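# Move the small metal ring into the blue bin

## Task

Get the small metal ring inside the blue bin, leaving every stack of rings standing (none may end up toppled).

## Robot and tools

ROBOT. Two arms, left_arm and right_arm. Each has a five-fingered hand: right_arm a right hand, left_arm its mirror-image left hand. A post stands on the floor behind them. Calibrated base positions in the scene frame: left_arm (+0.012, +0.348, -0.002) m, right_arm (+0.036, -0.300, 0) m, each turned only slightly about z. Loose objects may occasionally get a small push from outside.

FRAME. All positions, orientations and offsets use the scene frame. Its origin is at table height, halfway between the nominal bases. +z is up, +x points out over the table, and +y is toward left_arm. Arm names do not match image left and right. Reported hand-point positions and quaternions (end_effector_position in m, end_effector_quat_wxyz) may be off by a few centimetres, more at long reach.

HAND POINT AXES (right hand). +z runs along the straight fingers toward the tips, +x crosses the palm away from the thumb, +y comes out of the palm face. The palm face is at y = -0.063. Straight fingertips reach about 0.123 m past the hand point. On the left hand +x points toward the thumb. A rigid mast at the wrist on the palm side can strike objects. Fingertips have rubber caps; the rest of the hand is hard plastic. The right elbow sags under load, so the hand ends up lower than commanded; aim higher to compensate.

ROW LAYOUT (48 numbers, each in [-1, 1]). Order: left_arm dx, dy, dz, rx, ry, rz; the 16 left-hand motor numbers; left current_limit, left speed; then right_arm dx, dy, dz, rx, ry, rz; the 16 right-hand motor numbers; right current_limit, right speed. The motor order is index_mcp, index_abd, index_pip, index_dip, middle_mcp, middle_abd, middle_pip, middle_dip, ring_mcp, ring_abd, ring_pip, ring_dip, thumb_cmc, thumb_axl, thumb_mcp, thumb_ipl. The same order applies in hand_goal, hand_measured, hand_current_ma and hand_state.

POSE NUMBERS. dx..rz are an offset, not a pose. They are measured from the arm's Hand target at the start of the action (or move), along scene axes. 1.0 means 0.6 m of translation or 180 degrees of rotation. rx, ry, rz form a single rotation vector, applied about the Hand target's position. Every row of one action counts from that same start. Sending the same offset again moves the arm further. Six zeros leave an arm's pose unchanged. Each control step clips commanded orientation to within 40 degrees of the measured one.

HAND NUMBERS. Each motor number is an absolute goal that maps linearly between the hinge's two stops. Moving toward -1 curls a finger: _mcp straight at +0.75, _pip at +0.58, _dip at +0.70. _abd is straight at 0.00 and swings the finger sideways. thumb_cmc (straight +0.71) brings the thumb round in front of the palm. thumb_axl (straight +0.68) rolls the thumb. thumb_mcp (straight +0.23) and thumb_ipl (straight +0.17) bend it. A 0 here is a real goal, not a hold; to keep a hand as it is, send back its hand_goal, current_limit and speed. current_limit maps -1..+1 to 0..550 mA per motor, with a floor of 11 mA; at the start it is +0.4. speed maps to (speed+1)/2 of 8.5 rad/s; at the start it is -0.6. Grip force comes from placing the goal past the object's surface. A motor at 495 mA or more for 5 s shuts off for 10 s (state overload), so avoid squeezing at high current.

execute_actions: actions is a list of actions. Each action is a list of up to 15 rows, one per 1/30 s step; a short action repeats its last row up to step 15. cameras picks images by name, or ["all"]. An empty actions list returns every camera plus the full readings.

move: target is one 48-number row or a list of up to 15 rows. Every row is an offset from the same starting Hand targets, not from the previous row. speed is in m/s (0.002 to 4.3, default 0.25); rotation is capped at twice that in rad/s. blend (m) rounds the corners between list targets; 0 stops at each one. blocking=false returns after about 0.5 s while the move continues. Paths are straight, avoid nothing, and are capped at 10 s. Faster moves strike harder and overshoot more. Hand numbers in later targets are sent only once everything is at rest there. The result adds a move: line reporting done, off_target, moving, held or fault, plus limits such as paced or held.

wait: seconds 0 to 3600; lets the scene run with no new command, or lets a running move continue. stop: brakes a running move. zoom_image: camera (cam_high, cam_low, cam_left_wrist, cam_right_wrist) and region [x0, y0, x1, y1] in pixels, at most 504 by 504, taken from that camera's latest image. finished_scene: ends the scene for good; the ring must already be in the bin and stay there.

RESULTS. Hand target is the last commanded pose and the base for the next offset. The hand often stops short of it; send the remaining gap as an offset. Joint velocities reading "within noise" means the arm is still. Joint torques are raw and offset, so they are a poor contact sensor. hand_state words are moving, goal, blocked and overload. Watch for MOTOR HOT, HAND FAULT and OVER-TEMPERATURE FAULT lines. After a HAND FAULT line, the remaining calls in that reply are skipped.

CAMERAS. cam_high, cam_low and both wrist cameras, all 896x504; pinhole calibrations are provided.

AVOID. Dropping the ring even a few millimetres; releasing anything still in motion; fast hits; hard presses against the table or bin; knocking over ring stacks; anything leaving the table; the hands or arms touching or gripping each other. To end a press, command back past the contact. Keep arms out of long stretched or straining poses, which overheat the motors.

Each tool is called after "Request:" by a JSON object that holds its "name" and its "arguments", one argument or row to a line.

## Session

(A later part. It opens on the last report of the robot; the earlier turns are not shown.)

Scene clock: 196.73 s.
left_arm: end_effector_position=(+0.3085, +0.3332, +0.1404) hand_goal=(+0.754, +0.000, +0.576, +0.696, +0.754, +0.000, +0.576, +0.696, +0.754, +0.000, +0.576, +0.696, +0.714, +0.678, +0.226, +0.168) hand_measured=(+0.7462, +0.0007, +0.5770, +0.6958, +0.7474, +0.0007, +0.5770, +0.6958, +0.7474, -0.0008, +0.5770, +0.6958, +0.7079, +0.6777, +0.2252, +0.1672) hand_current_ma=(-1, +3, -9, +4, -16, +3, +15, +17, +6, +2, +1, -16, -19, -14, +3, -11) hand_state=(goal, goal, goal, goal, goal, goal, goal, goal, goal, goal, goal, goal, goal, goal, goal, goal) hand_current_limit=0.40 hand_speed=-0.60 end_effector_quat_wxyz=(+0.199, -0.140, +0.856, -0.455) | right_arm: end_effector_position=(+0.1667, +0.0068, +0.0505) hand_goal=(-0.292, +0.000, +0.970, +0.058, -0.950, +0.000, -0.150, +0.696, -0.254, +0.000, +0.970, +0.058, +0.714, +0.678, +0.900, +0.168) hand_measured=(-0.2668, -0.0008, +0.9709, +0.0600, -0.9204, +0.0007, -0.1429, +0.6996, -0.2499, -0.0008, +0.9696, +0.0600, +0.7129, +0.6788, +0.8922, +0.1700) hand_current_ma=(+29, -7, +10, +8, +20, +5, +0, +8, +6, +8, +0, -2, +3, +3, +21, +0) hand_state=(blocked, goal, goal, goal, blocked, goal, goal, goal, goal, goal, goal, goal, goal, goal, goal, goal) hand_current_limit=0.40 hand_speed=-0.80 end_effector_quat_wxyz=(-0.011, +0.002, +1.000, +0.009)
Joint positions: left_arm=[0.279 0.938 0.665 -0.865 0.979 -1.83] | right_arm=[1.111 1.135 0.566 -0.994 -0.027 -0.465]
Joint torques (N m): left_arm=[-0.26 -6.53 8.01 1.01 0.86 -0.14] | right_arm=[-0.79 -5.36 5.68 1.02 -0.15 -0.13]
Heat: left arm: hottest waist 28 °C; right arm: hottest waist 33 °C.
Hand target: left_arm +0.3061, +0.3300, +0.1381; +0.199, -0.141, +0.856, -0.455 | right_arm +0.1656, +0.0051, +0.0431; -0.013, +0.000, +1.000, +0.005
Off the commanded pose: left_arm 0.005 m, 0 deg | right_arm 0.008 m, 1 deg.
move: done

Request:
{"name": "move", "arguments": {
  "target": [0,0,0,0,0,0,0.754,0,0.576,0.696,0.754,0,0.576,0.696,0.754,0,0.576,0.696,0.714,0.678,0.226,0.168,0.4,-0.6,0,0,0,0,0,0,-0.30,0,0.97,0.058,-0.95,0,-0.15,0.696,-0.225,0,0.97,0.058,0.714,0.678,0.9,0.168,0.4,-0.8],
  "speed": 0.03,
  "cameras": ["cam_high","cam_left_wrist","cam_right_wrist"]
}}

Request:
{"name": "zoom_image", "arguments": {
  "camera": "cam_left_wrist",
  "region": [240, 180, 360, 280]
}}

Scene clock: 197.40 s.
left_arm: end_effector_position=(+0.3085, +0.3332, +0.1404) hand_goal=(+0.754, +0.000, +0.576, +0.696, +0.754, +0.000, +0.576, +0.696, +0.754, +0.000, +0.576, +0.696, +0.714, +0.678, +0.226, +0.168) hand_measured=(+0.7462, -0.0008, +0.5770, +0.6958, +0.7474, -0.0008, +0.5770, +0.6958, +0.7474, -0.0008, +0.5770, +0.6958, +0.7092, +0.6767, +0.2252, +0.1681) hand_current_ma=(+0, +3, -10, +4, -10, +6, +25, +7, -9, +14, -17, -2, -17, -3, +4, +3) hand_state=(goal, goal, goal, goal, goal, goal, goal, goal, goal, goal, goal, goal, goal, goal, goal, goal) hand_current_limit=0.40 hand_speed=-0.60 end_effector_quat_wxyz=(+0.199, -0.140, +0.856, -0.455) | right_arm: end_effector_position=(+0.1668, +0.0070, +0.0506) hand_goal=(-0.300, +0.000, +0.970, +0.058, -0.950, +0.000, -0.150, +0.696, -0.224, +0.000, +0.970, +0.058, +0.714, +0.678, +0.900, +0.168) hand_measured=(-0.2668, +0.0007, +0.9709, +0.0600, -0.9204, +0.0021, -0.1429, +0.6996, -0.2463, +0.0021, +0.9658, +0.0600, +0.7129, +0.6788, +0.8932, +0.1700) hand_current_ma=(+25, -9, -1, +3, +28, +7, +19, +7, -14, -2, +7, +7, +7, -2, +0, +3) hand_state=(blocked, goal, goal, goal, blocked, goal, goal, goal, blocked, goal, goal, goal, goal, goal, goal, goal) hand_current_limit=0.40 hand_speed=-0.80 end_effector_quat_wxyz=(-0.010, +0.002, +1.000, +0.009)
Joint positions: left_arm=[0.279 0.938 0.665 -0.865 0.979 -1.83] | right_arm=[1.111 1.135 0.566 -0.994 -0.027 -0.465]
Joint torques (N m): left_arm=[-0.73 -6.24 7.8 1.14 0.87 -0.19] | right_arm=[-0.21 -5.89 5.38 1.01 -0.19 -0.13]
Heat: left arm: hottest waist 28 °C; right arm: hottest waist 33 °C.
Hand target: left_arm +0.3061, +0.3300, +0.1381; +0.199, -0.141, +0.856, -0.455 | right_arm +0.1656, +0.0052, +0.0431; -0.013, +0.000, +1.000, +0.005
Off the commanded pose: left_arm 0.005 m, 0 deg | right_arm 0.008 m, 1 deg.
move: done
cam_left_wrist: T_world_to_cam=[[0.72664, -0.04955, 0.68523, -0.33499], [-0.68059, 0.08422, 0.72781, 0.03233], [-0.09378, -0.99521, 0.02748, 0.48713]] pos_world=[0.3111, 0.46548, 0.19263]
cam_right_wrist: T_world_to_cam=[[0.78373, 0.61992, -0.03827, -0.09294], [0.4309, -0.49832, 0.75233, -0.15908], [0.44732, -0.60612, -0.65767, 0.08534]] pos_world=[0.10322, 0.03007, 0.17225]

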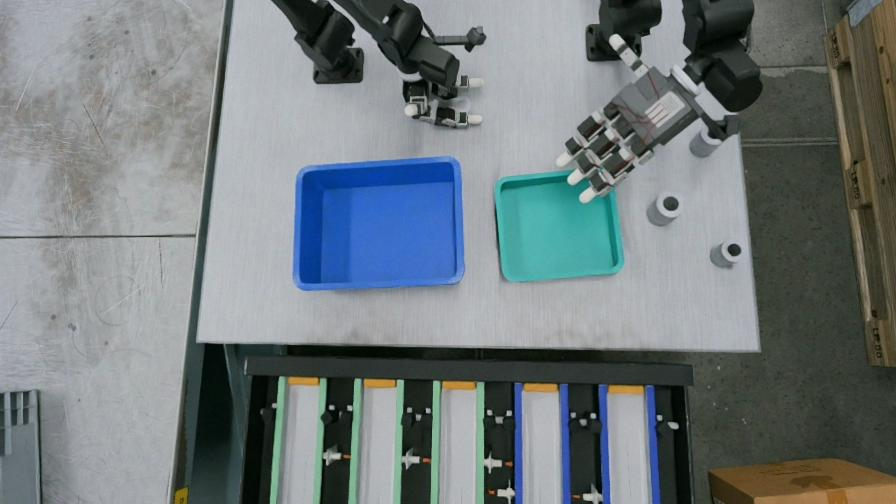

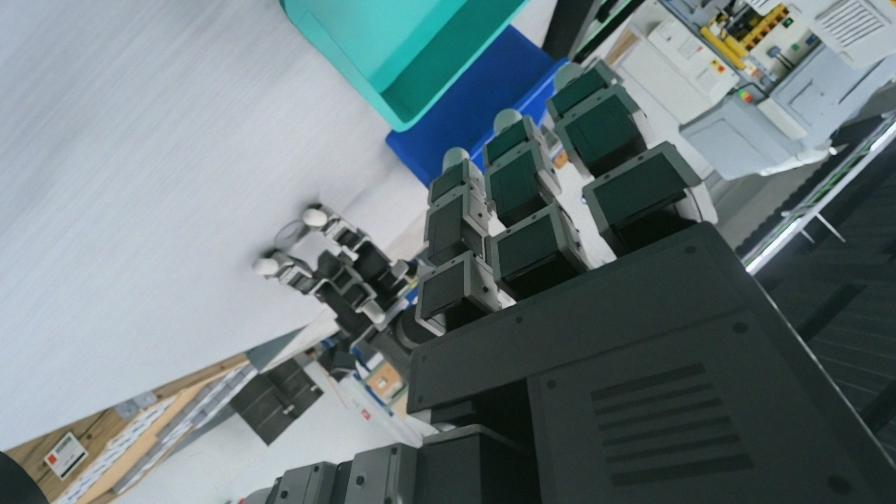

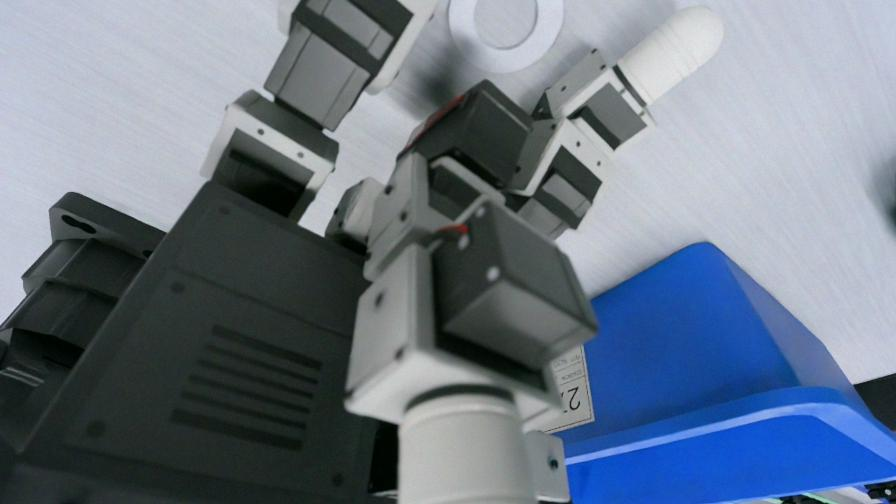

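Scaled by 4.200 from the camera's image (finer frame: 1280x720).

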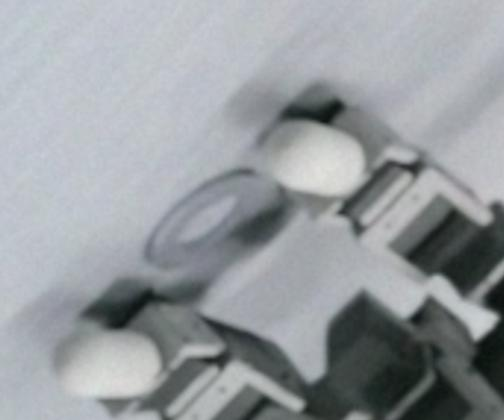

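Request:
{"name": "move", "arguments": {
  "target": [0,0,0,0,0,0,0.754,0,0.576,0.696,0.754,0,0.576,0.696,0.754,0,0.576,0.696,0.714,0.678,0.226,0.168,0.4,-0.6,0,0,0,0,0,0,-0.30,-0.22,0.97,0.058,-0.95,0,-0.15,0.696,-0.225,0.22,0.97,0.058,0.714,0.678,0.9,0.168,0.4,-0.92],
  "speed": 0.03
}}

Request:
{"name": "wait", "arguments": {
  "seconds": 0.7,
  "cameras": ["cam_high","cam_left_wrist","cam_right_wrist"]
}}

Request:
{"name": "zoom_image", "arguments": {
  "camera": "cam_high",
  "region": [430, 60, 500, 130]
}}

Request:
{"name": "zoom_image", "arguments": {
  "camera": "cam_left_wrist",
  "region": [240, 180, 360, 280]
}}

Scene clock: 198.60 s.
left_arm: end_effector_position=(+0.3085, +0.3332, +0.1404) hand_goal=(+0.754, +0.000, +0.576, +0.696, +0.754, +0.000, +0.576, +0.696, +0.754, +0.000, +0.576, +0.696, +0.714, +0.678, +0.226, +0.168) hand_measured=(+0.7462, -0.0008, +0.5770, +0.6958, +0.7474, -0.0008, +0.5770, +0.6958, +0.7474, -0.0008, +0.5770, +0.6958, +0.7079, +0.6777, +0.2252, +0.1681) hand_current_ma=(-4, +18, -19, +9, -25, -1, -3, +6, +0, +18, +6, +2, -15, +11, -5, +17) hand_state=(goal, goal, goal, goal, goal, goal, goal, goal, goal, goal, goal, goal, goal, goal, goal, goal) hand_current_limit=0.40 hand_speed=-0.60 end_effector_quat_wxyz=(+0.199, -0.140, +0.856, -0.455) | right_arm: end_effector_position=(+0.1666, +0.0071, +0.0506) hand_goal=(-0.300, -0.220, +0.970, +0.058, -0.950, +0.000, -0.150, +0.696, -0.224, +0.220, +0.970, +0.058, +0.714, +0.678, +0.900, +0.168) hand_measured=(-0.2668, -0.1810, +0.9529, +0.0600, -0.9204, +0.0007, -0.1429, +0.7009, -0.2427, +0.1780, +0.9529, +0.0600, +0.7129, +0.6798, +0.8922, +0.1700) hand_current_ma=(+9, +14, +0, -13, +13, +11, +5, +9, -7, -5, -3, -18, -2, -1, +6, +10) hand_state=(blocked, blocked, goal, goal, blocked, goal, goal, goal, goal, blocked, goal, goal, goal, goal, goal, goal) hand_current_limit=0.40 hand_speed=-0.92 end_effector_quat_wxyz=(-0.011, +0.002, +1.000, +0.010)
Joint positions: left_arm=[0.279 0.938 0.665 -0.865 0.979 -1.83] | right_arm=[1.111 1.135 0.566 -0.994 -0.028 -0.465]
Joint torques (N m): left_arm=[-0.44 -6.53 7.95 1.02 0.84 -0.13] | right_arm=[-0.26 -4.54 5.53 1.02 -0.08 -0.1]
Heat: left arm: hottest waist 28 °C; right arm: hottest waist 33 °C.
Hand target: left_arm +0.3061, +0.3300, +0.1381; +0.199, -0.141, +0.856, -0.455 | right_arm +0.1657, +0.0052, +0.0431; -0.013, +0.000, +1.000, +0.005
Off the commanded pose: left_arm 0.005 m, 0 deg | right_arm 0.008 m, 1 deg.
move: done

Scene clock: 199.30 s.
left_arm: end_effector_position=(+0.3085, +0.3332, +0.1404) hand_goal=(+0.754, +0.000, +0.576, +0.696, +0.754, +0.000, +0.576, +0.696, +0.754, +0.000, +0.576, +0.696, +0.714, +0.678, +0.226, +0.168) hand_measured=(+0.7462, -0.0008, +0.5770, +0.6958, +0.7474, +0.0007, +0.5770, +0.6958, +0.7474, -0.0008, +0.5770, +0.6958, +0.7092, +0.6767, +0.2252, +0.1672) hand_current_ma=(-2, +3, -16, +9, -3, -14, +14, +11, +1, +2, +18, -5, -2, -1, -5, -6) hand_state=(goal, goal, goal, goal, goal, goal, goal, goal, goal, goal, goal, goal, goal, goal, goal, goal) hand_current_limit=0.40 hand_speed=-0.60 end_effector_quat_wxyz=(+0.199, -0.140, +0.856, -0.455) | right_arm: end_effector_position=(+0.1666, +0.0071, +0.0506) hand_goal=(-0.300, -0.220, +0.970, +0.058, -0.950, +0.000, -0.150, +0.696, -0.224, +0.220, +0.970, +0.058, +0.714, +0.678, +0.900, +0.168) hand_measured=(-0.2668, -0.1810, +0.9529, +0.0588, -0.9216, +0.0007, -0.1429, +0.6996, -0.2439, +0.1794, +0.9529, +0.0588, +0.7129, +0.6798, +0.8922, +0.1700) hand_current_ma=(+16, +16, -5, -4, +15, +6, +8, +14, -5, -12, -8, -5, -3, -1, +2, +5) hand_state=(blocked, blocked, goal, goal, blocked, goal, goal, goal, goal, blocked, goal, goal, goal, goal, goal, goal) hand_current_limit=0.40 hand_speed=-0.92 end_effector_quat_wxyz=(-0.011, +0.002, +1.000, +0.010)
Joint positions: left_arm=[0.279 0.938 0.665 -0.865 0.979 -1.83] | right_arm=[1.111 1.135 0.566 -0.994 -0.028 -0.465]
Joint torques (N m): left_arm=[-1.49 -5.95 7.87 1.14 0.88 -0.15] | right_arm=[-0.79 -5.42 5.53 1.05 -0.14 -0.13]
Heat: left arm: hottest waist 28 °C; right arm: hottest waist 33 °C.
Hand target: left_arm +0.3061, +0.3300, +0.1381; +0.199, -0.141, +0.856, -0.455 | right_arm +0.1657, +0.0052, +0.0431; -0.013, +0.000, +1.000, +0.005
Off the commanded pose: left_arm 0.005 m, 0 deg | right_arm 0.008 m, 1 deg.
wait: 0.70 s; at rest by 0.17 s
cam_left_wrist: T_world_to_cam=[[0.72664, -0.04955, 0.68523, -0.33499], [-0.68059, 0.08422, 0.72781, 0.03233], [-0.09378, -0.99521, 0.02748, 0.48713]] pos_world=[0.3111, 0.46548, 0.19263]
cam_right_wrist: T_world_to_cam=[[0.7837, 0.61994, -0.03855, -0.09295], [0.43137, -0.49856, 0.7519, -0.15908], [0.44691, -0.6059, -0.65815, 0.08559]] pos_world=[0.10322, 0.03017, 0.17236]

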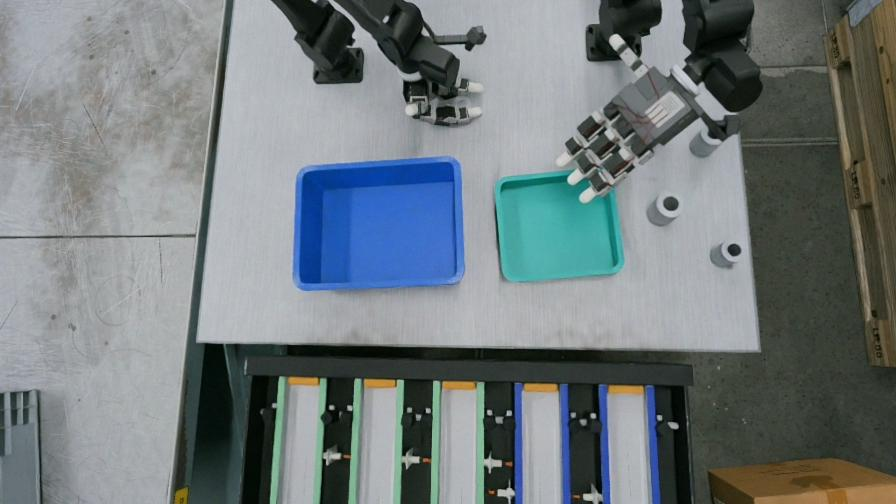

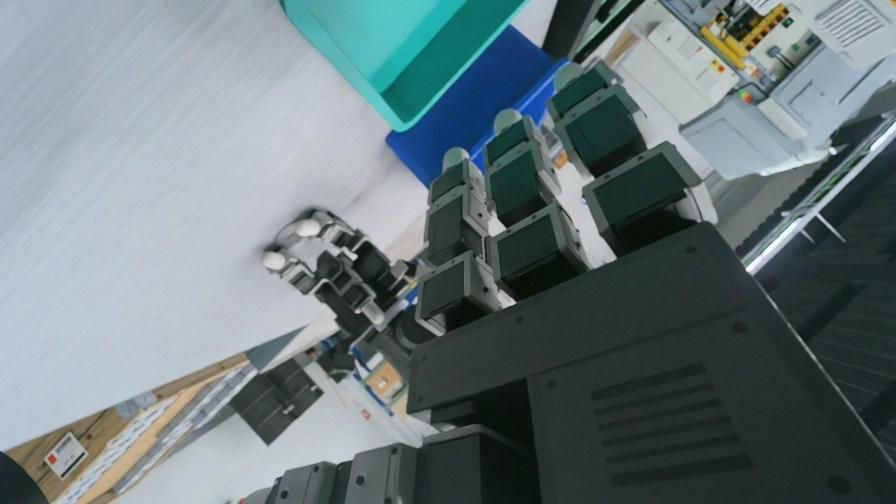

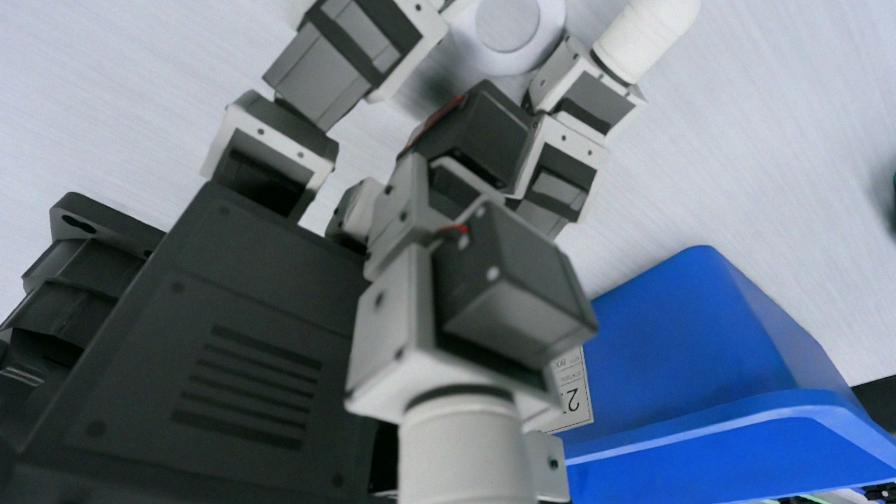

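Scaled by 7.200 from the camera's image (finer frame: 1280x720).

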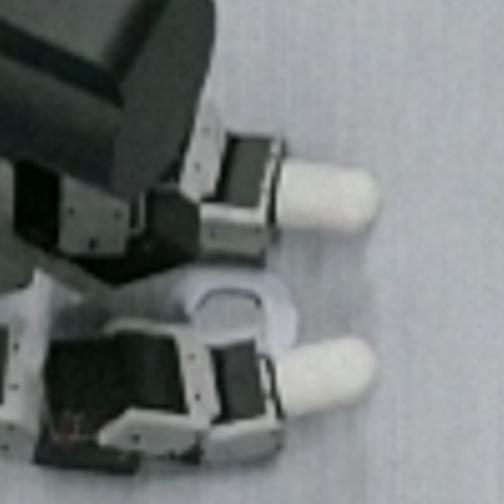

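Scaled by 4.200 from the camera's image (finer frame: 1280x720).

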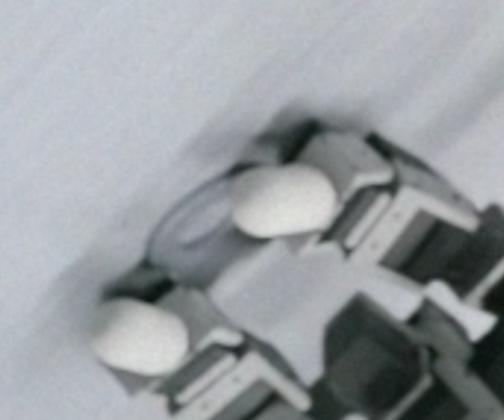

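Request:
{"name": "move", "arguments": {
  "target": [0,0,0,0,0,0,0.754,0,0.576,0.696,0.754,0,0.576,0.696,0.754,0,0.576,0.696,0.714,0.678,0.226,0.168,0.4,-0.6,0,0,0,0,0,0,-0.30,-0.34,0.97,0.058,-0.95,0,-0.15,0.696,-0.225,0.34,0.97,0.058,0.714,0.678,0.9,0.168,0.4,-0.93],
  "speed": 0.03
}}

Request:
{"name": "wait", "arguments": {
  "seconds": 0.7,
  "cameras": ["cam_high","cam_left_wrist","cam_right_wrist"]
}}

Request:
{"name": "zoom_image", "arguments": {
  "camera": "cam_high",
  "region": [430, 60, 500, 130]
}}

Request:
{"name": "zoom_image", "arguments": {
  "camera": "cam_right_wrist",
  "region": [340, 0, 700, 200]
}}

Scene clock: 200.20 s.
left_arm: end_effector_position=(+0.3085, +0.3332, +0.1404) hand_goal=(+0.754, +0.000, +0.576, +0.696, +0.754, +0.000, +0.576, +0.696, +0.754, +0.000, +0.576, +0.696, +0.714, +0.678, +0.226, +0.168) hand_measured=(+0.7462, -0.0008, +0.5770, +0.6958, +0.7474, +0.0007, +0.5770, +0.6958, +0.7474, +0.0007, +0.5770, +0.6958, +0.7079, +0.6777, +0.2252, +0.1681) hand_current_ma=(+0, +1, -18, +4, -1, -2, +4, +17, +1, -1, +4, -3, -8, -14, -10, +7) hand_state=(goal, goal, goal, goal, goal, goal, goal, goal, goal, goal, goal, goal, goal, goal, goal, goal) hand_current_limit=0.40 hand_speed=-0.60 end_effector_quat_wxyz=(+0.199, -0.140, +0.856, -0.455) | right_arm: end_effector_position=(+0.1666, +0.0071, +0.0506) hand_goal=(-0.300, -0.340, +0.970, +0.058, -0.950, +0.000, -0.150, +0.696, -0.224, +0.340, +0.970, +0.058, +0.714, +0.678, +0.900, +0.168) hand_measured=(-0.2668, -0.3011, +0.9478, +0.0600, -0.9216, +0.0007, -0.1429, +0.7009, -0.2415, +0.3010, +0.9478, +0.0588, +0.7129, +0.6798, +0.8922, +0.1700) hand_current_ma=(+9, +7, -6, -7, +17, +2, +4, +13, -4, -12, +6, -3, -6, +1, -9, +2) hand_state=(blocked, blocked, blocked, goal, blocked, goal, goal, goal, goal, blocked, blocked, goal, goal, goal, goal, goal) hand_current_limit=0.40 hand_speed=-0.93 end_effector_quat_wxyz=(-0.011, +0.002, +1.000, +0.010)
Joint positions: left_arm=[0.279 0.938 0.665 -0.865 0.979 -1.83] | right_arm=[1.111 1.135 0.566 -0.994 -0.028 -0.465]
Joint torques (N m): left_arm=[-0.38 -6.71 8.09 1.1 0.87 -0.16] | right_arm=[-0.09 -5.42 5.67 1.1 -0.17 -0.1]
Heat: left arm: hottest waist 28 °C; right arm: hottest waist 33 °C.
Hand target: left_arm +0.3061, +0.3300, +0.1381; +0.199, -0.141, +0.856, -0.455 | right_arm +0.1657, +0.0052, +0.0431; -0.013, +0.000, +1.000, +0.005
Off the commanded pose: left_arm 0.005 m, 0 deg | right_arm 0.008 m, 1 deg.
move: done

Scene clock: 200.90 s.
left_arm: end_effector_position=(+0.3085, +0.3332, +0.1404) hand_goal=(+0.754, +0.000, +0.576, +0.696, +0.754, +0.000, +0.576, +0.696, +0.754, +0.000, +0.576, +0.696, +0.714, +0.678, +0.226, +0.168) hand_measured=(+0.7462, -0.0008, +0.5770, +0.6958, +0.7474, -0.0008, +0.5770, +0.6958, +0.7474, +0.0007, +0.5770, +0.6958, +0.7092, +0.6777, +0.2252, +0.1681) hand_current_ma=(-1, +20, -4, +12, -5, -4, +18, +14, -1, +4, -4, +0, -17, -6, -4, -18) hand_state=(goal, goal, goal, goal, goal, goal, goal, goal, goal, goal, goal, goal, goal, goal, goal, goal) hand_current_limit=0.40 hand_speed=-0.60 end_effector_quat_wxyz=(+0.199, -0.140, +0.856, -0.455) | right_arm: end_effector_position=(+0.1666, +0.0071, +0.0506) hand_goal=(-0.300, -0.340, +0.970, +0.058, -0.950, +0.000, -0.150, +0.696, -0.224, +0.340, +0.970, +0.058, +0.714, +0.678, +0.900, +0.168) hand_measured=(-0.2656, -0.3011, +0.9465, +0.0600, -0.9216, -0.0008, -0.1429, +0.6996, -0.2415, +0.3010, +0.9478, +0.0600, +0.7129, +0.6788, +0.8922, +0.1700) hand_current_ma=(+29, +18, +5, +6, +12, +5, +15, +1, -1, -23, +3, +1, -10, +7, -1, +7) hand_state=(blocked, blocked, blocked, goal, blocked, goal, goal, goal, goal, blocked, blocked, goal, goal, goal, goal, goal) hand_current_limit=0.40 hand_speed=-0.93 end_effector_quat_wxyz=(-0.011, +0.002, +1.000, +0.010)
Joint positions: left_arm=[0.279 0.938 0.665 -0.865 0.979 -1.83] | right_arm=[1.111 1.135 0.566 -0.994 -0.028 -0.465]
Joint torques (N m): left_arm=[-0.91 -6.65 7.92 0.94 0.85 -0.15] | right_arm=[-0.97 -4.78 5.61 1.24 -0.14 -0.1]
Heat: left arm: hottest waist 28 °C; right arm: hottest waist 33 °C.
Hand target: left_arm +0.3061, +0.3300, +0.1381; +0.199, -0.141, +0.856, -0.455 | right_arm +0.1657, +0.0052, +0.0431; -0.013, +0.000, +1.000, +0.005
Off the commanded pose: left_arm 0.005 m, 0 deg | right_arm 0.008 m, 1 deg.
wait: 0.70 s; at rest by 0.17 s
cam_left_wrist: T_world_to_cam=[[0.72664, -0.04955, 0.68523, -0.33499], [-0.68059, 0.08422, 0.72781, 0.03233], [-0.09378, -0.99521, 0.02748, 0.48713]] pos_world=[0.3111, 0.46548, 0.19263]
cam_right_wrist: T_world_to_cam=[[0.7837, 0.61994, -0.03855, -0.09295], [0.43137, -0.49856, 0.7519, -0.15908], [0.44691, -0.6059, -0.65815, 0.08559]] pos_world=[0.10322, 0.03017, 0.17236]

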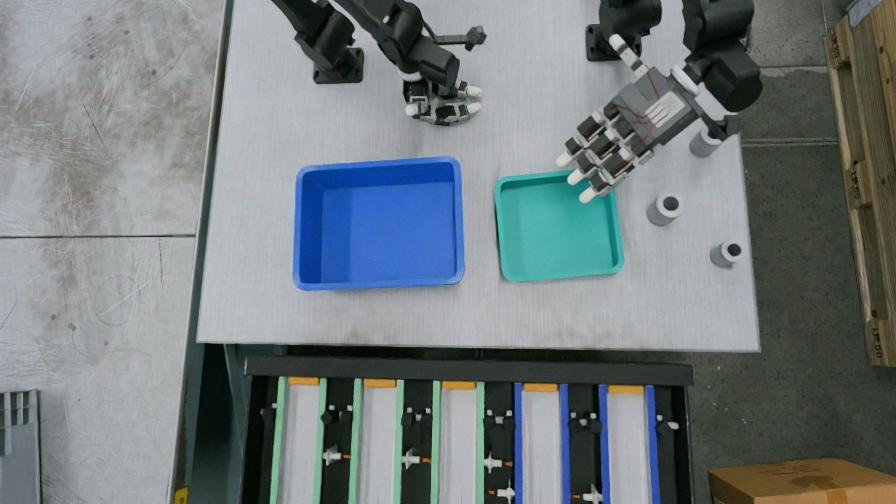

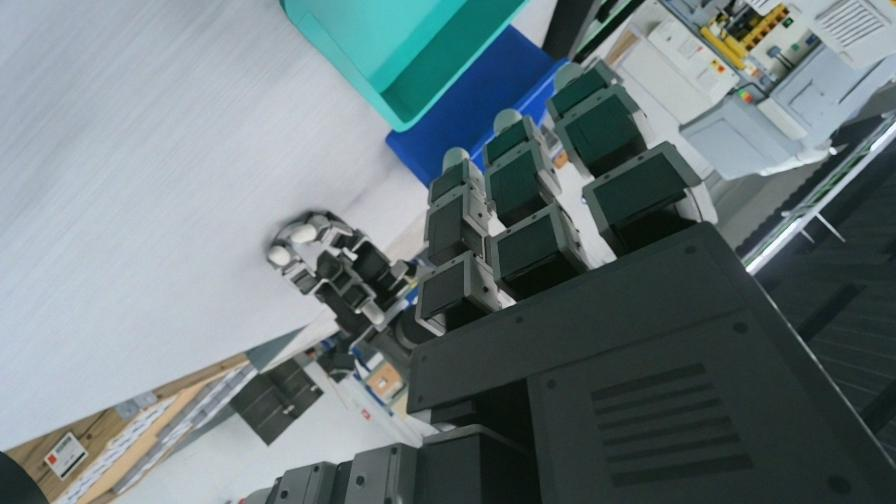

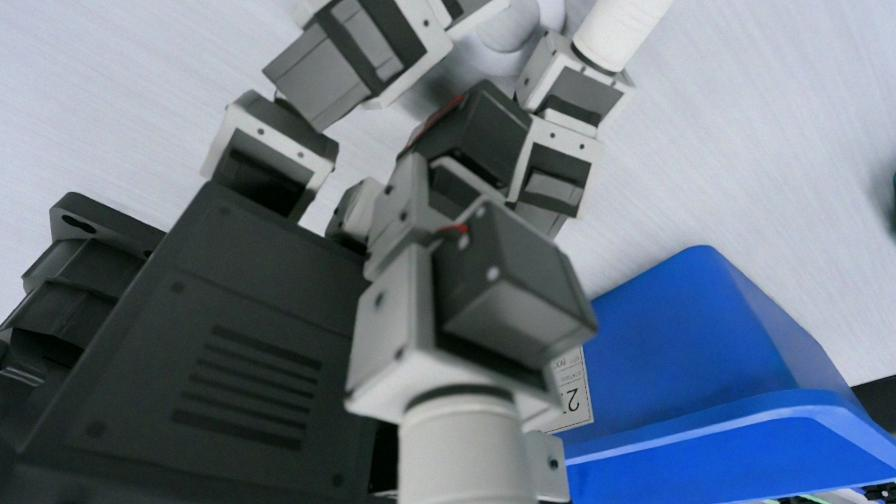

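Scaled by 7.200 from the camera's image (finer frame: 1280x720).

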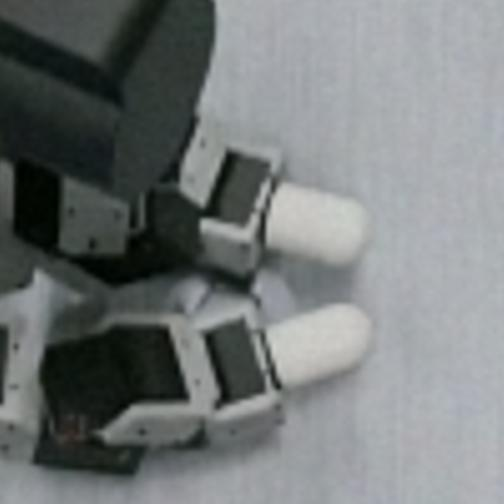

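Scaled by 1.400 from the camera's image (finer frame: 1280x720).

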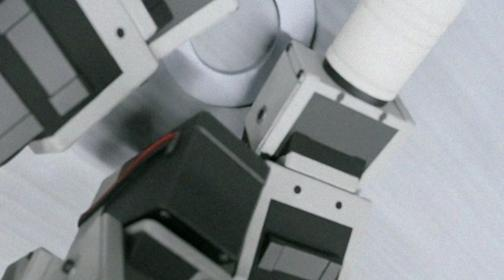

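Request:
{"name": "zoom_image", "arguments": {
  "camera": "cam_left_wrist",
  "region": [0, 300, 420, 504]
}}

Request:
{"name": "zoom_image", "arguments": {
  "camera": "cam_right_wrist",
  "region": [0, 150, 300, 504]
}}

Scaled by 1.200 from the camera's image (finer frame: 1280x720).

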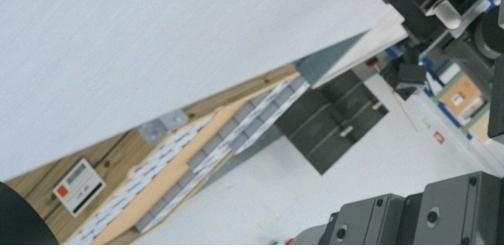

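Scaled by 1.424 from the camera's image (finer frame: 1280x720).

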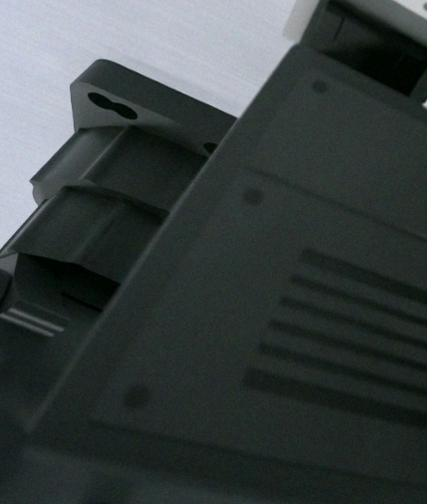

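Request:
{"name": "move", "arguments": {
  "target": [0,-0.2,0.03,0,0,0,0.754,0,0.576,0.696,0.754,0,0.576,0.696,0.754,0,0.576,0.696,0.714,0.678,0.226,0.168,0.4,-0.6,0,0,0.03,0,0,0,-0.479,0,0.97,0.333,-0.95,0,-0.15,0.696,-0.479,0,0.97,0.333,0.714,0.678,0.9,0.168,0.4,-0.6],
  "speed": 0.08,
  "cameras": ["all"]
}}

Request:
{"name": "zoom_image", "arguments": {
  "camera": "cam_left_wrist",
  "region": [100, 100, 450, 350]
}}

Scene clock: 206.40 s.
left_arm: end_effector_position=(+0.2873, +0.2156, +0.1359) hand_goal=(+0.754, +0.000, +0.576, +0.696, +0.754, +0.000, +0.576, +0.696, +0.754, +0.000, +0.576, +0.696, +0.714, +0.678, +0.226, +0.168) hand_measured=(+0.7450, -0.0008, +0.5770, +0.6958, +0.7474, +0.0007, +0.5770, +0.6958, +0.7474, -0.0008, +0.5770, +0.6958, +0.7079, +0.6777, +0.2252, +0.1672) hand_current_ma=(+3, +16, -16, +3, -7, +16, +4, +18, +4, +20, +0, -6, -1, +2, -3, -3) hand_state=(goal, goal, goal, goal, goal, goal, goal, goal, goal, goal, goal, goal, goal, goal, goal, goal) hand_current_limit=0.40 hand_speed=-0.60 end_effector_quat_wxyz=(+0.125, -0.041, +0.874, -0.468) | right_arm: end_effector_position=(+0.1625, -0.0011, +0.0504) hand_goal=(-0.478, +0.000, +0.970, +0.334, -0.950, +0.000, -0.150, +0.696, -0.478, +0.000, +0.970, +0.334, +0.714, +0.678, +0.900, +0.168) hand_measured=(-0.4428, +0.0021, +0.9683, +0.3352, -0.9204, +0.0007, -0.1429, +0.7009, -0.4501, +0.0007, +0.9696, +0.3340, +0.7129, +0.6788, +0.8932, +0.1700) hand_current_ma=(+28, -3, +17, +1, +9, -6, +7, +12, +19, -1, +8, +2, -12, -2, +12, +5) hand_state=(blocked, goal, goal, goal, blocked, goal, goal, goal, blocked, goal, goal, goal, goal, goal, goal, goal) hand_current_limit=0.40 hand_speed=-0.60 end_effector_quat_wxyz=(-0.017, +0.002, +1.000, -0.003)
Joint positions: left_arm=[-0.161 0.907 0.627 -0.684 0.868 -2.094] | right_arm=[1.111 1.124 0.565 -1.033 -0.028 -0.465]
Joint torques (N m): left_arm=[-0.26 -4.19 12.57 1.46 0.69 -0.14] | right_arm=[-0.15 -7.24 7.79 -0.16 -0.16 -0.11]
Heat: left arm: hottest waist 28 °C; right arm: hottest waist 33 °C.
Hand target: left_arm +0.3061, +0.2100, +0.1560; +0.199, -0.141, +0.857, -0.455 | right_arm +0.1656, +0.0051, +0.0611; -0.013, +0.000, +1.000, +0.005
Off the commanded pose: left_arm 0.028 m, 14 deg | right_arm 0.013 m, 1 deg.
joint sent to its limit (left arm) — joint 6 (wrist roll), lower limit. The joint targets are off in orientation, not in position.
move: off_target (left_arm, right_arm)
cam_left_wrist: T_world_to_cam=[[0.71728, -0.23827, 0.65478, -0.27465], [-0.61155, 0.23511, 0.75547, -0.02501], [-0.33395, -0.94231, 0.02293, 0.42646]] pos_world=[0.32412, 0.3423, 0.18895]
cam_right_wrist: T_world_to_cam=[[0.78304, 0.61859, -0.06485, -0.08314], [0.44128, -0.47904, 0.75881, -0.1631], [0.43832, -0.62279, -0.64808, 0.08315]] pos_world=[0.10063, 0.02509, 0.17226]

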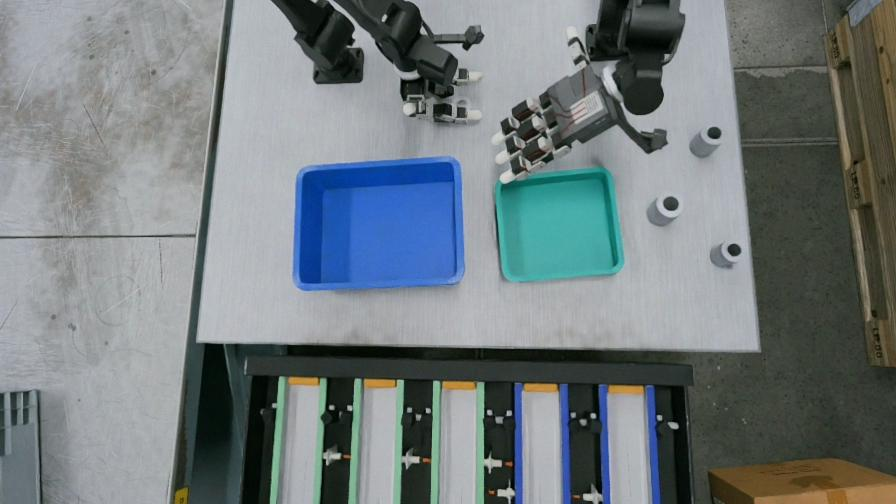

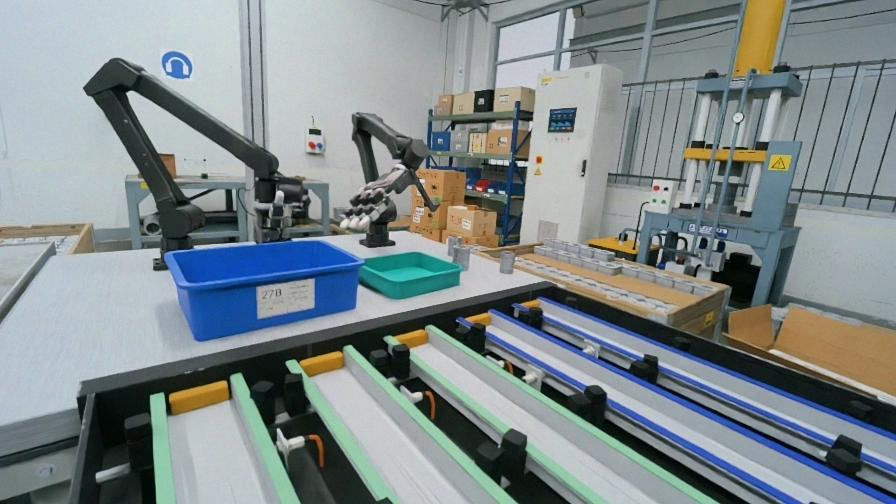

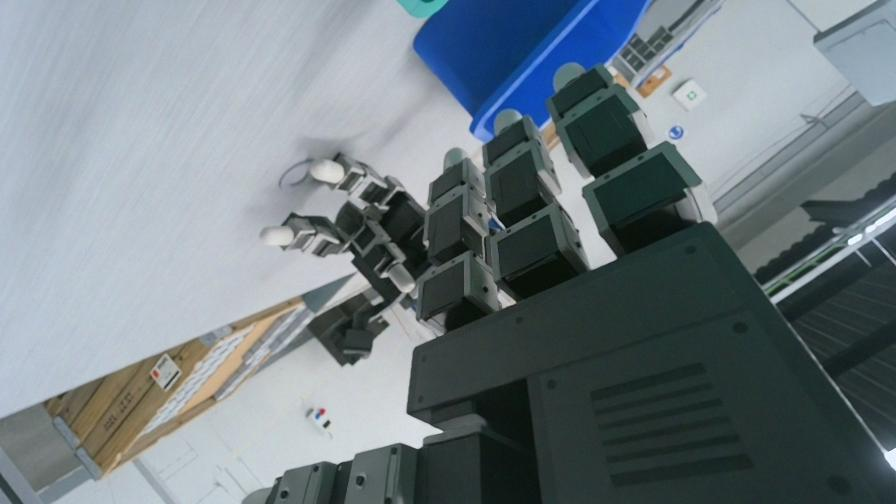

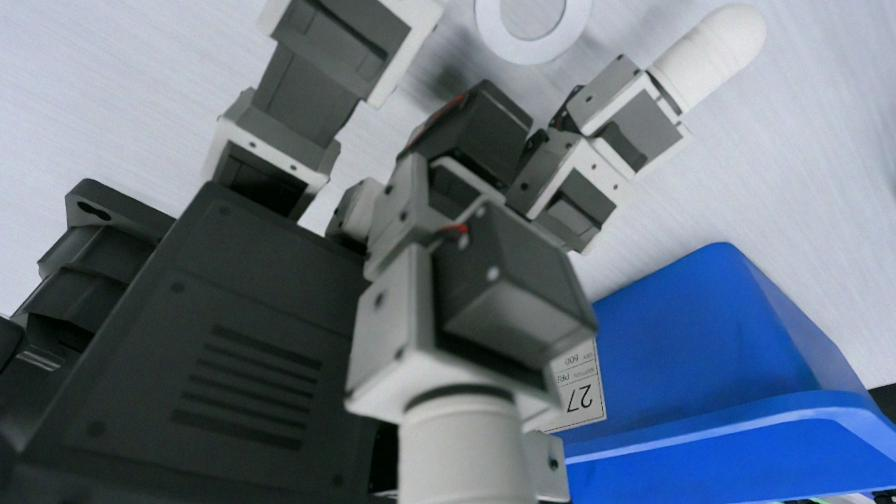

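Scaled by 1.440 from the camera's image (finer frame: 1280x720).

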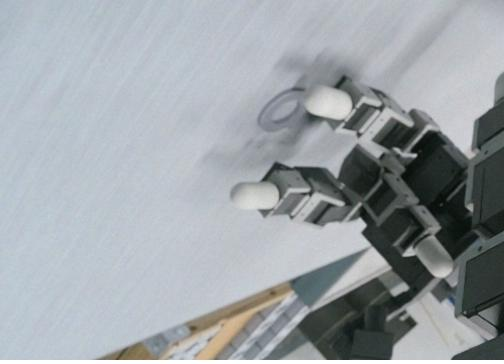

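Request:
{"name": "zoom_image", "arguments": {
  "camera": "cam_left_wrist",
  "region": [250, 130, 410, 270]
}}

Request:
{"name": "zoom_image", "arguments": {
  "camera": "cam_high",
  "region": [390, 60, 490, 130]
}}

Scaled by 3.150 from the camera's image (finer frame: 1280x720).

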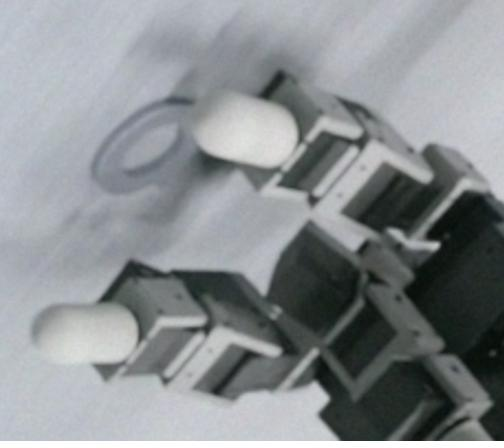

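Scaled by 5.040 from the camera's image (finer frame: 1280x720).

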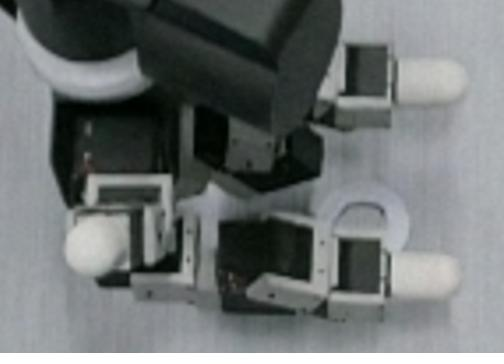

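Request:
{"name": "move", "arguments": {
  "target": [0,0,0,0,0,0,0.754,0,0.576,0.696,0.754,0,0.576,0.696,0.754,0,0.576,0.696,0.714,0.678,0.226,0.168,0.4,-0.6,0,-0.006,-0.03,0,0,0,-0.545,0,0.97,0.26,-0.95,0,-0.15,0.696,-0.545,0,0.97,0.26,0.714,0.678,0.9,0.168,0.4,-0.6],
  "speed": 0.05,
  "cameras": ["all"]
}}

Request:
{"name": "zoom_image", "arguments": {
  "camera": "cam_left_wrist",
  "region": [250, 130, 410, 270]
}}

Request:
{"name": "zoom_image", "arguments": {
  "camera": "cam_high",
  "region": [430, 60, 500, 130]
}}

Scene clock: 208.37 s.
left_arm: end_effector_position=(+0.2873, +0.2156, +0.1359) hand_goal=(+0.754, +0.000, +0.576, +0.696, +0.754, +0.000, +0.576, +0.696, +0.754, +0.000, +0.576, +0.696, +0.714, +0.678, +0.226, +0.168) hand_measured=(+0.7462, +0.0007, +0.5770, +0.6958, +0.7462, -0.0008, +0.5770, +0.6958, +0.7462, -0.0008, +0.5770, +0.6958, +0.7079, +0.6777, +0.2252, +0.1681) hand_current_ma=(-2, -12, +4, +11, -5, +11, +13, +9, -3, +1, -1, -4, -18, +1, -1, -3) hand_state=(goal, goal, goal, goal, goal, goal, goal, goal, goal, goal, goal, goal, goal, goal, goal, goal) hand_current_limit=0.40 hand_speed=-0.60 end_effector_quat_wxyz=(+0.125, -0.041, +0.874, -0.468) | right_arm: end_effector_position=(+0.1644, +0.0026, +0.0484) hand_goal=(-0.544, +0.000, +0.970, +0.260, -0.950, +0.000, -0.150, +0.696, -0.544, +0.000, +0.970, +0.260, +0.714, +0.678, +0.900, +0.168) hand_measured=(-0.5007, +0.0021, +0.9696, +0.2639, -0.9204, +0.0007, -0.1429, +0.6996, -0.5116, -0.0008, +0.9683, +0.2626, +0.7129, +0.6788, +0.8932, +0.1700) hand_current_ma=(+38, -3, +16, -6, +19, +8, +4, +15, +13, +12, +8, +13, +0, +7, -3, +14) hand_state=(blocked, goal, goal, goal, blocked, goal, goal, goal, blocked, goal, goal, goal, goal, goal, goal, goal) hand_current_limit=0.40 hand_speed=-0.60 end_effector_quat_wxyz=(-0.012, +0.002, +1.000, +0.006)
Joint positions: left_arm=[-0.161 0.907 0.627 -0.684 0.868 -2.094] | right_arm=[1.111 1.128 0.556 -0.998 -0.028 -0.465]
Joint torques (N m): left_arm=[-0.97 -4.31 12.49 1.4 0.69 -0.17] | right_arm=[-0.79 -5.13 5.85 1.31 -0.11 -0.18]
Heat: left arm: hottest elbow 29 °C; right arm: hottest waist 33 °C.
Hand target: left_arm +0.3061, +0.2100, +0.1560; +0.199, -0.141, +0.857, -0.455 | right_arm +0.1655, +0.0014, +0.0429; -0.013, +0.000, +1.000, +0.005
Off the commanded pose: left_arm 0.028 m, 14 deg | right_arm 0.006 m, 0 deg.
joint sent to its limit (left arm) — joint 6 (wrist roll), lower limit. The joint targets are off in orientation, not in position.
move: done
cam_left_wrist: T_world_to_cam=[[0.71728, -0.23827, 0.65478, -0.27465], [-0.61155, 0.23511, 0.75547, -0.02501], [-0.33395, -0.94231, 0.02293, 0.42646]] pos_world=[0.32412, 0.3423, 0.18895]
cam_right_wrist: T_world_to_cam=[[0.78358, 0.61964, -0.0452, -0.08804], [0.43386, -0.49367, 0.75369, -0.15918], [0.4447, -0.61019, -0.65568, 0.0826]] pos_world=[0.10132, 0.02637, 0.17016]

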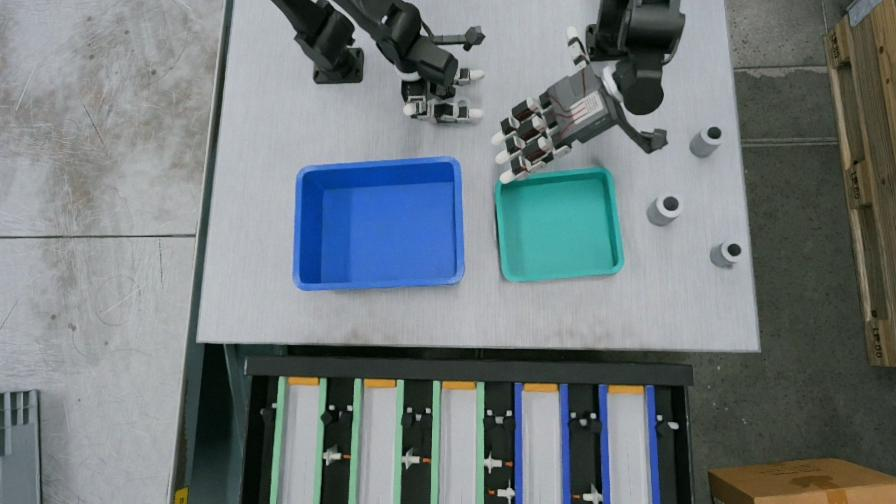

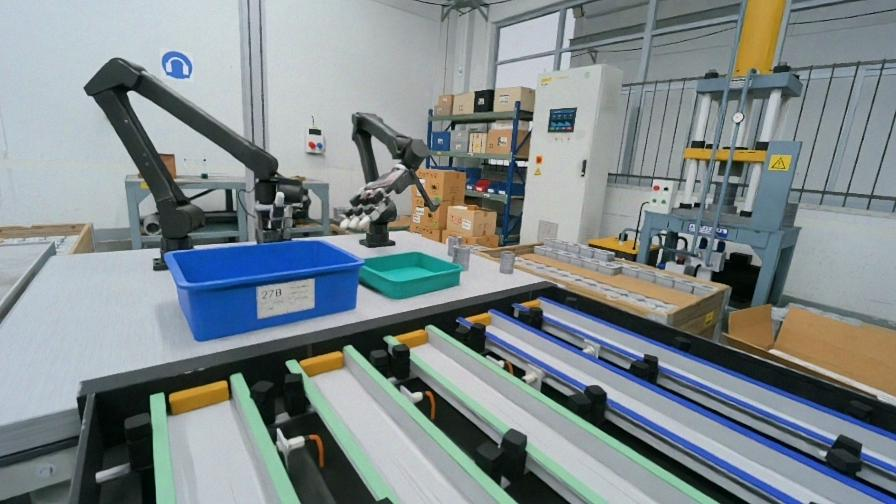

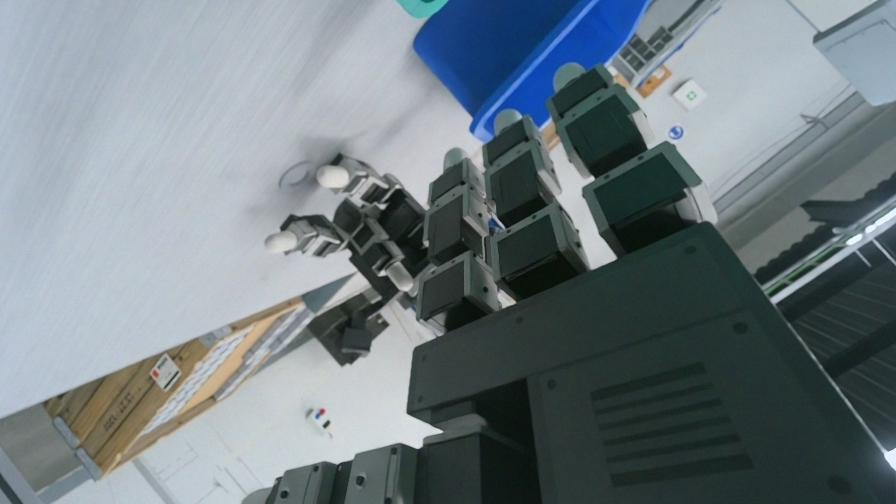

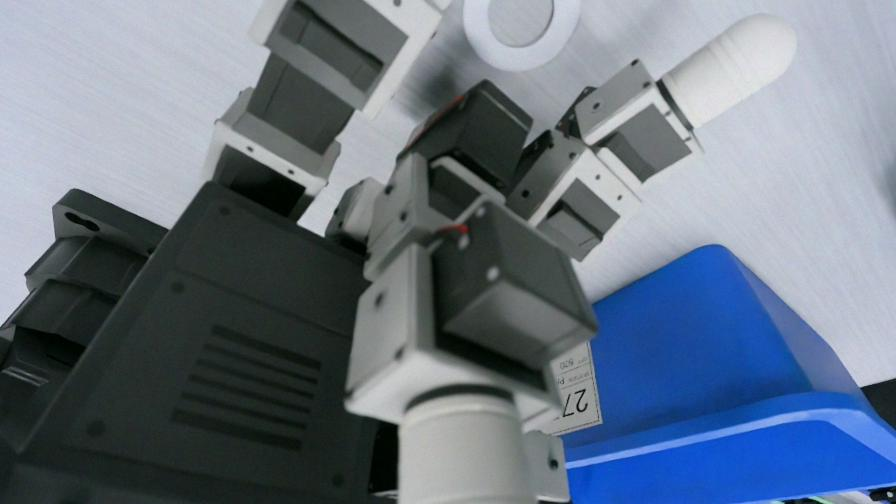

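Scaled by 3.150 from the camera's image (finer frame: 1280x720).

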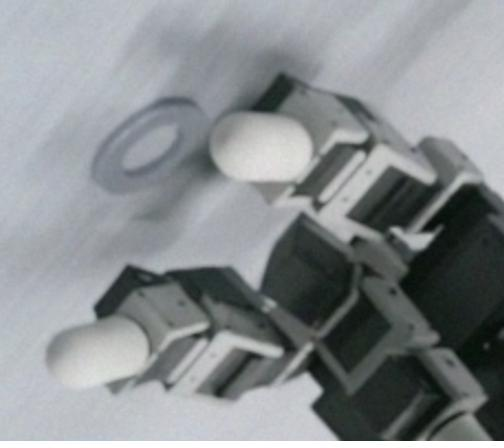

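Scaled by 7.200 from the camera's image (finer frame: 1280x720).

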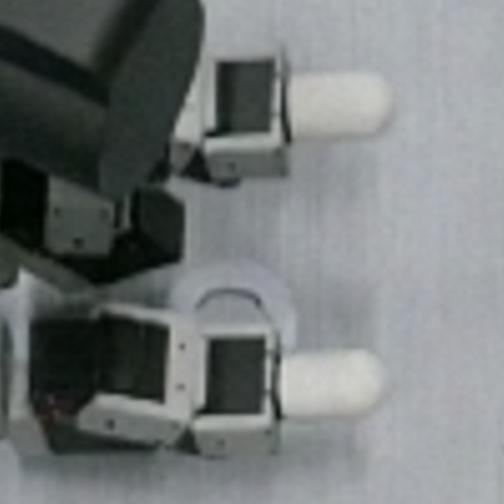

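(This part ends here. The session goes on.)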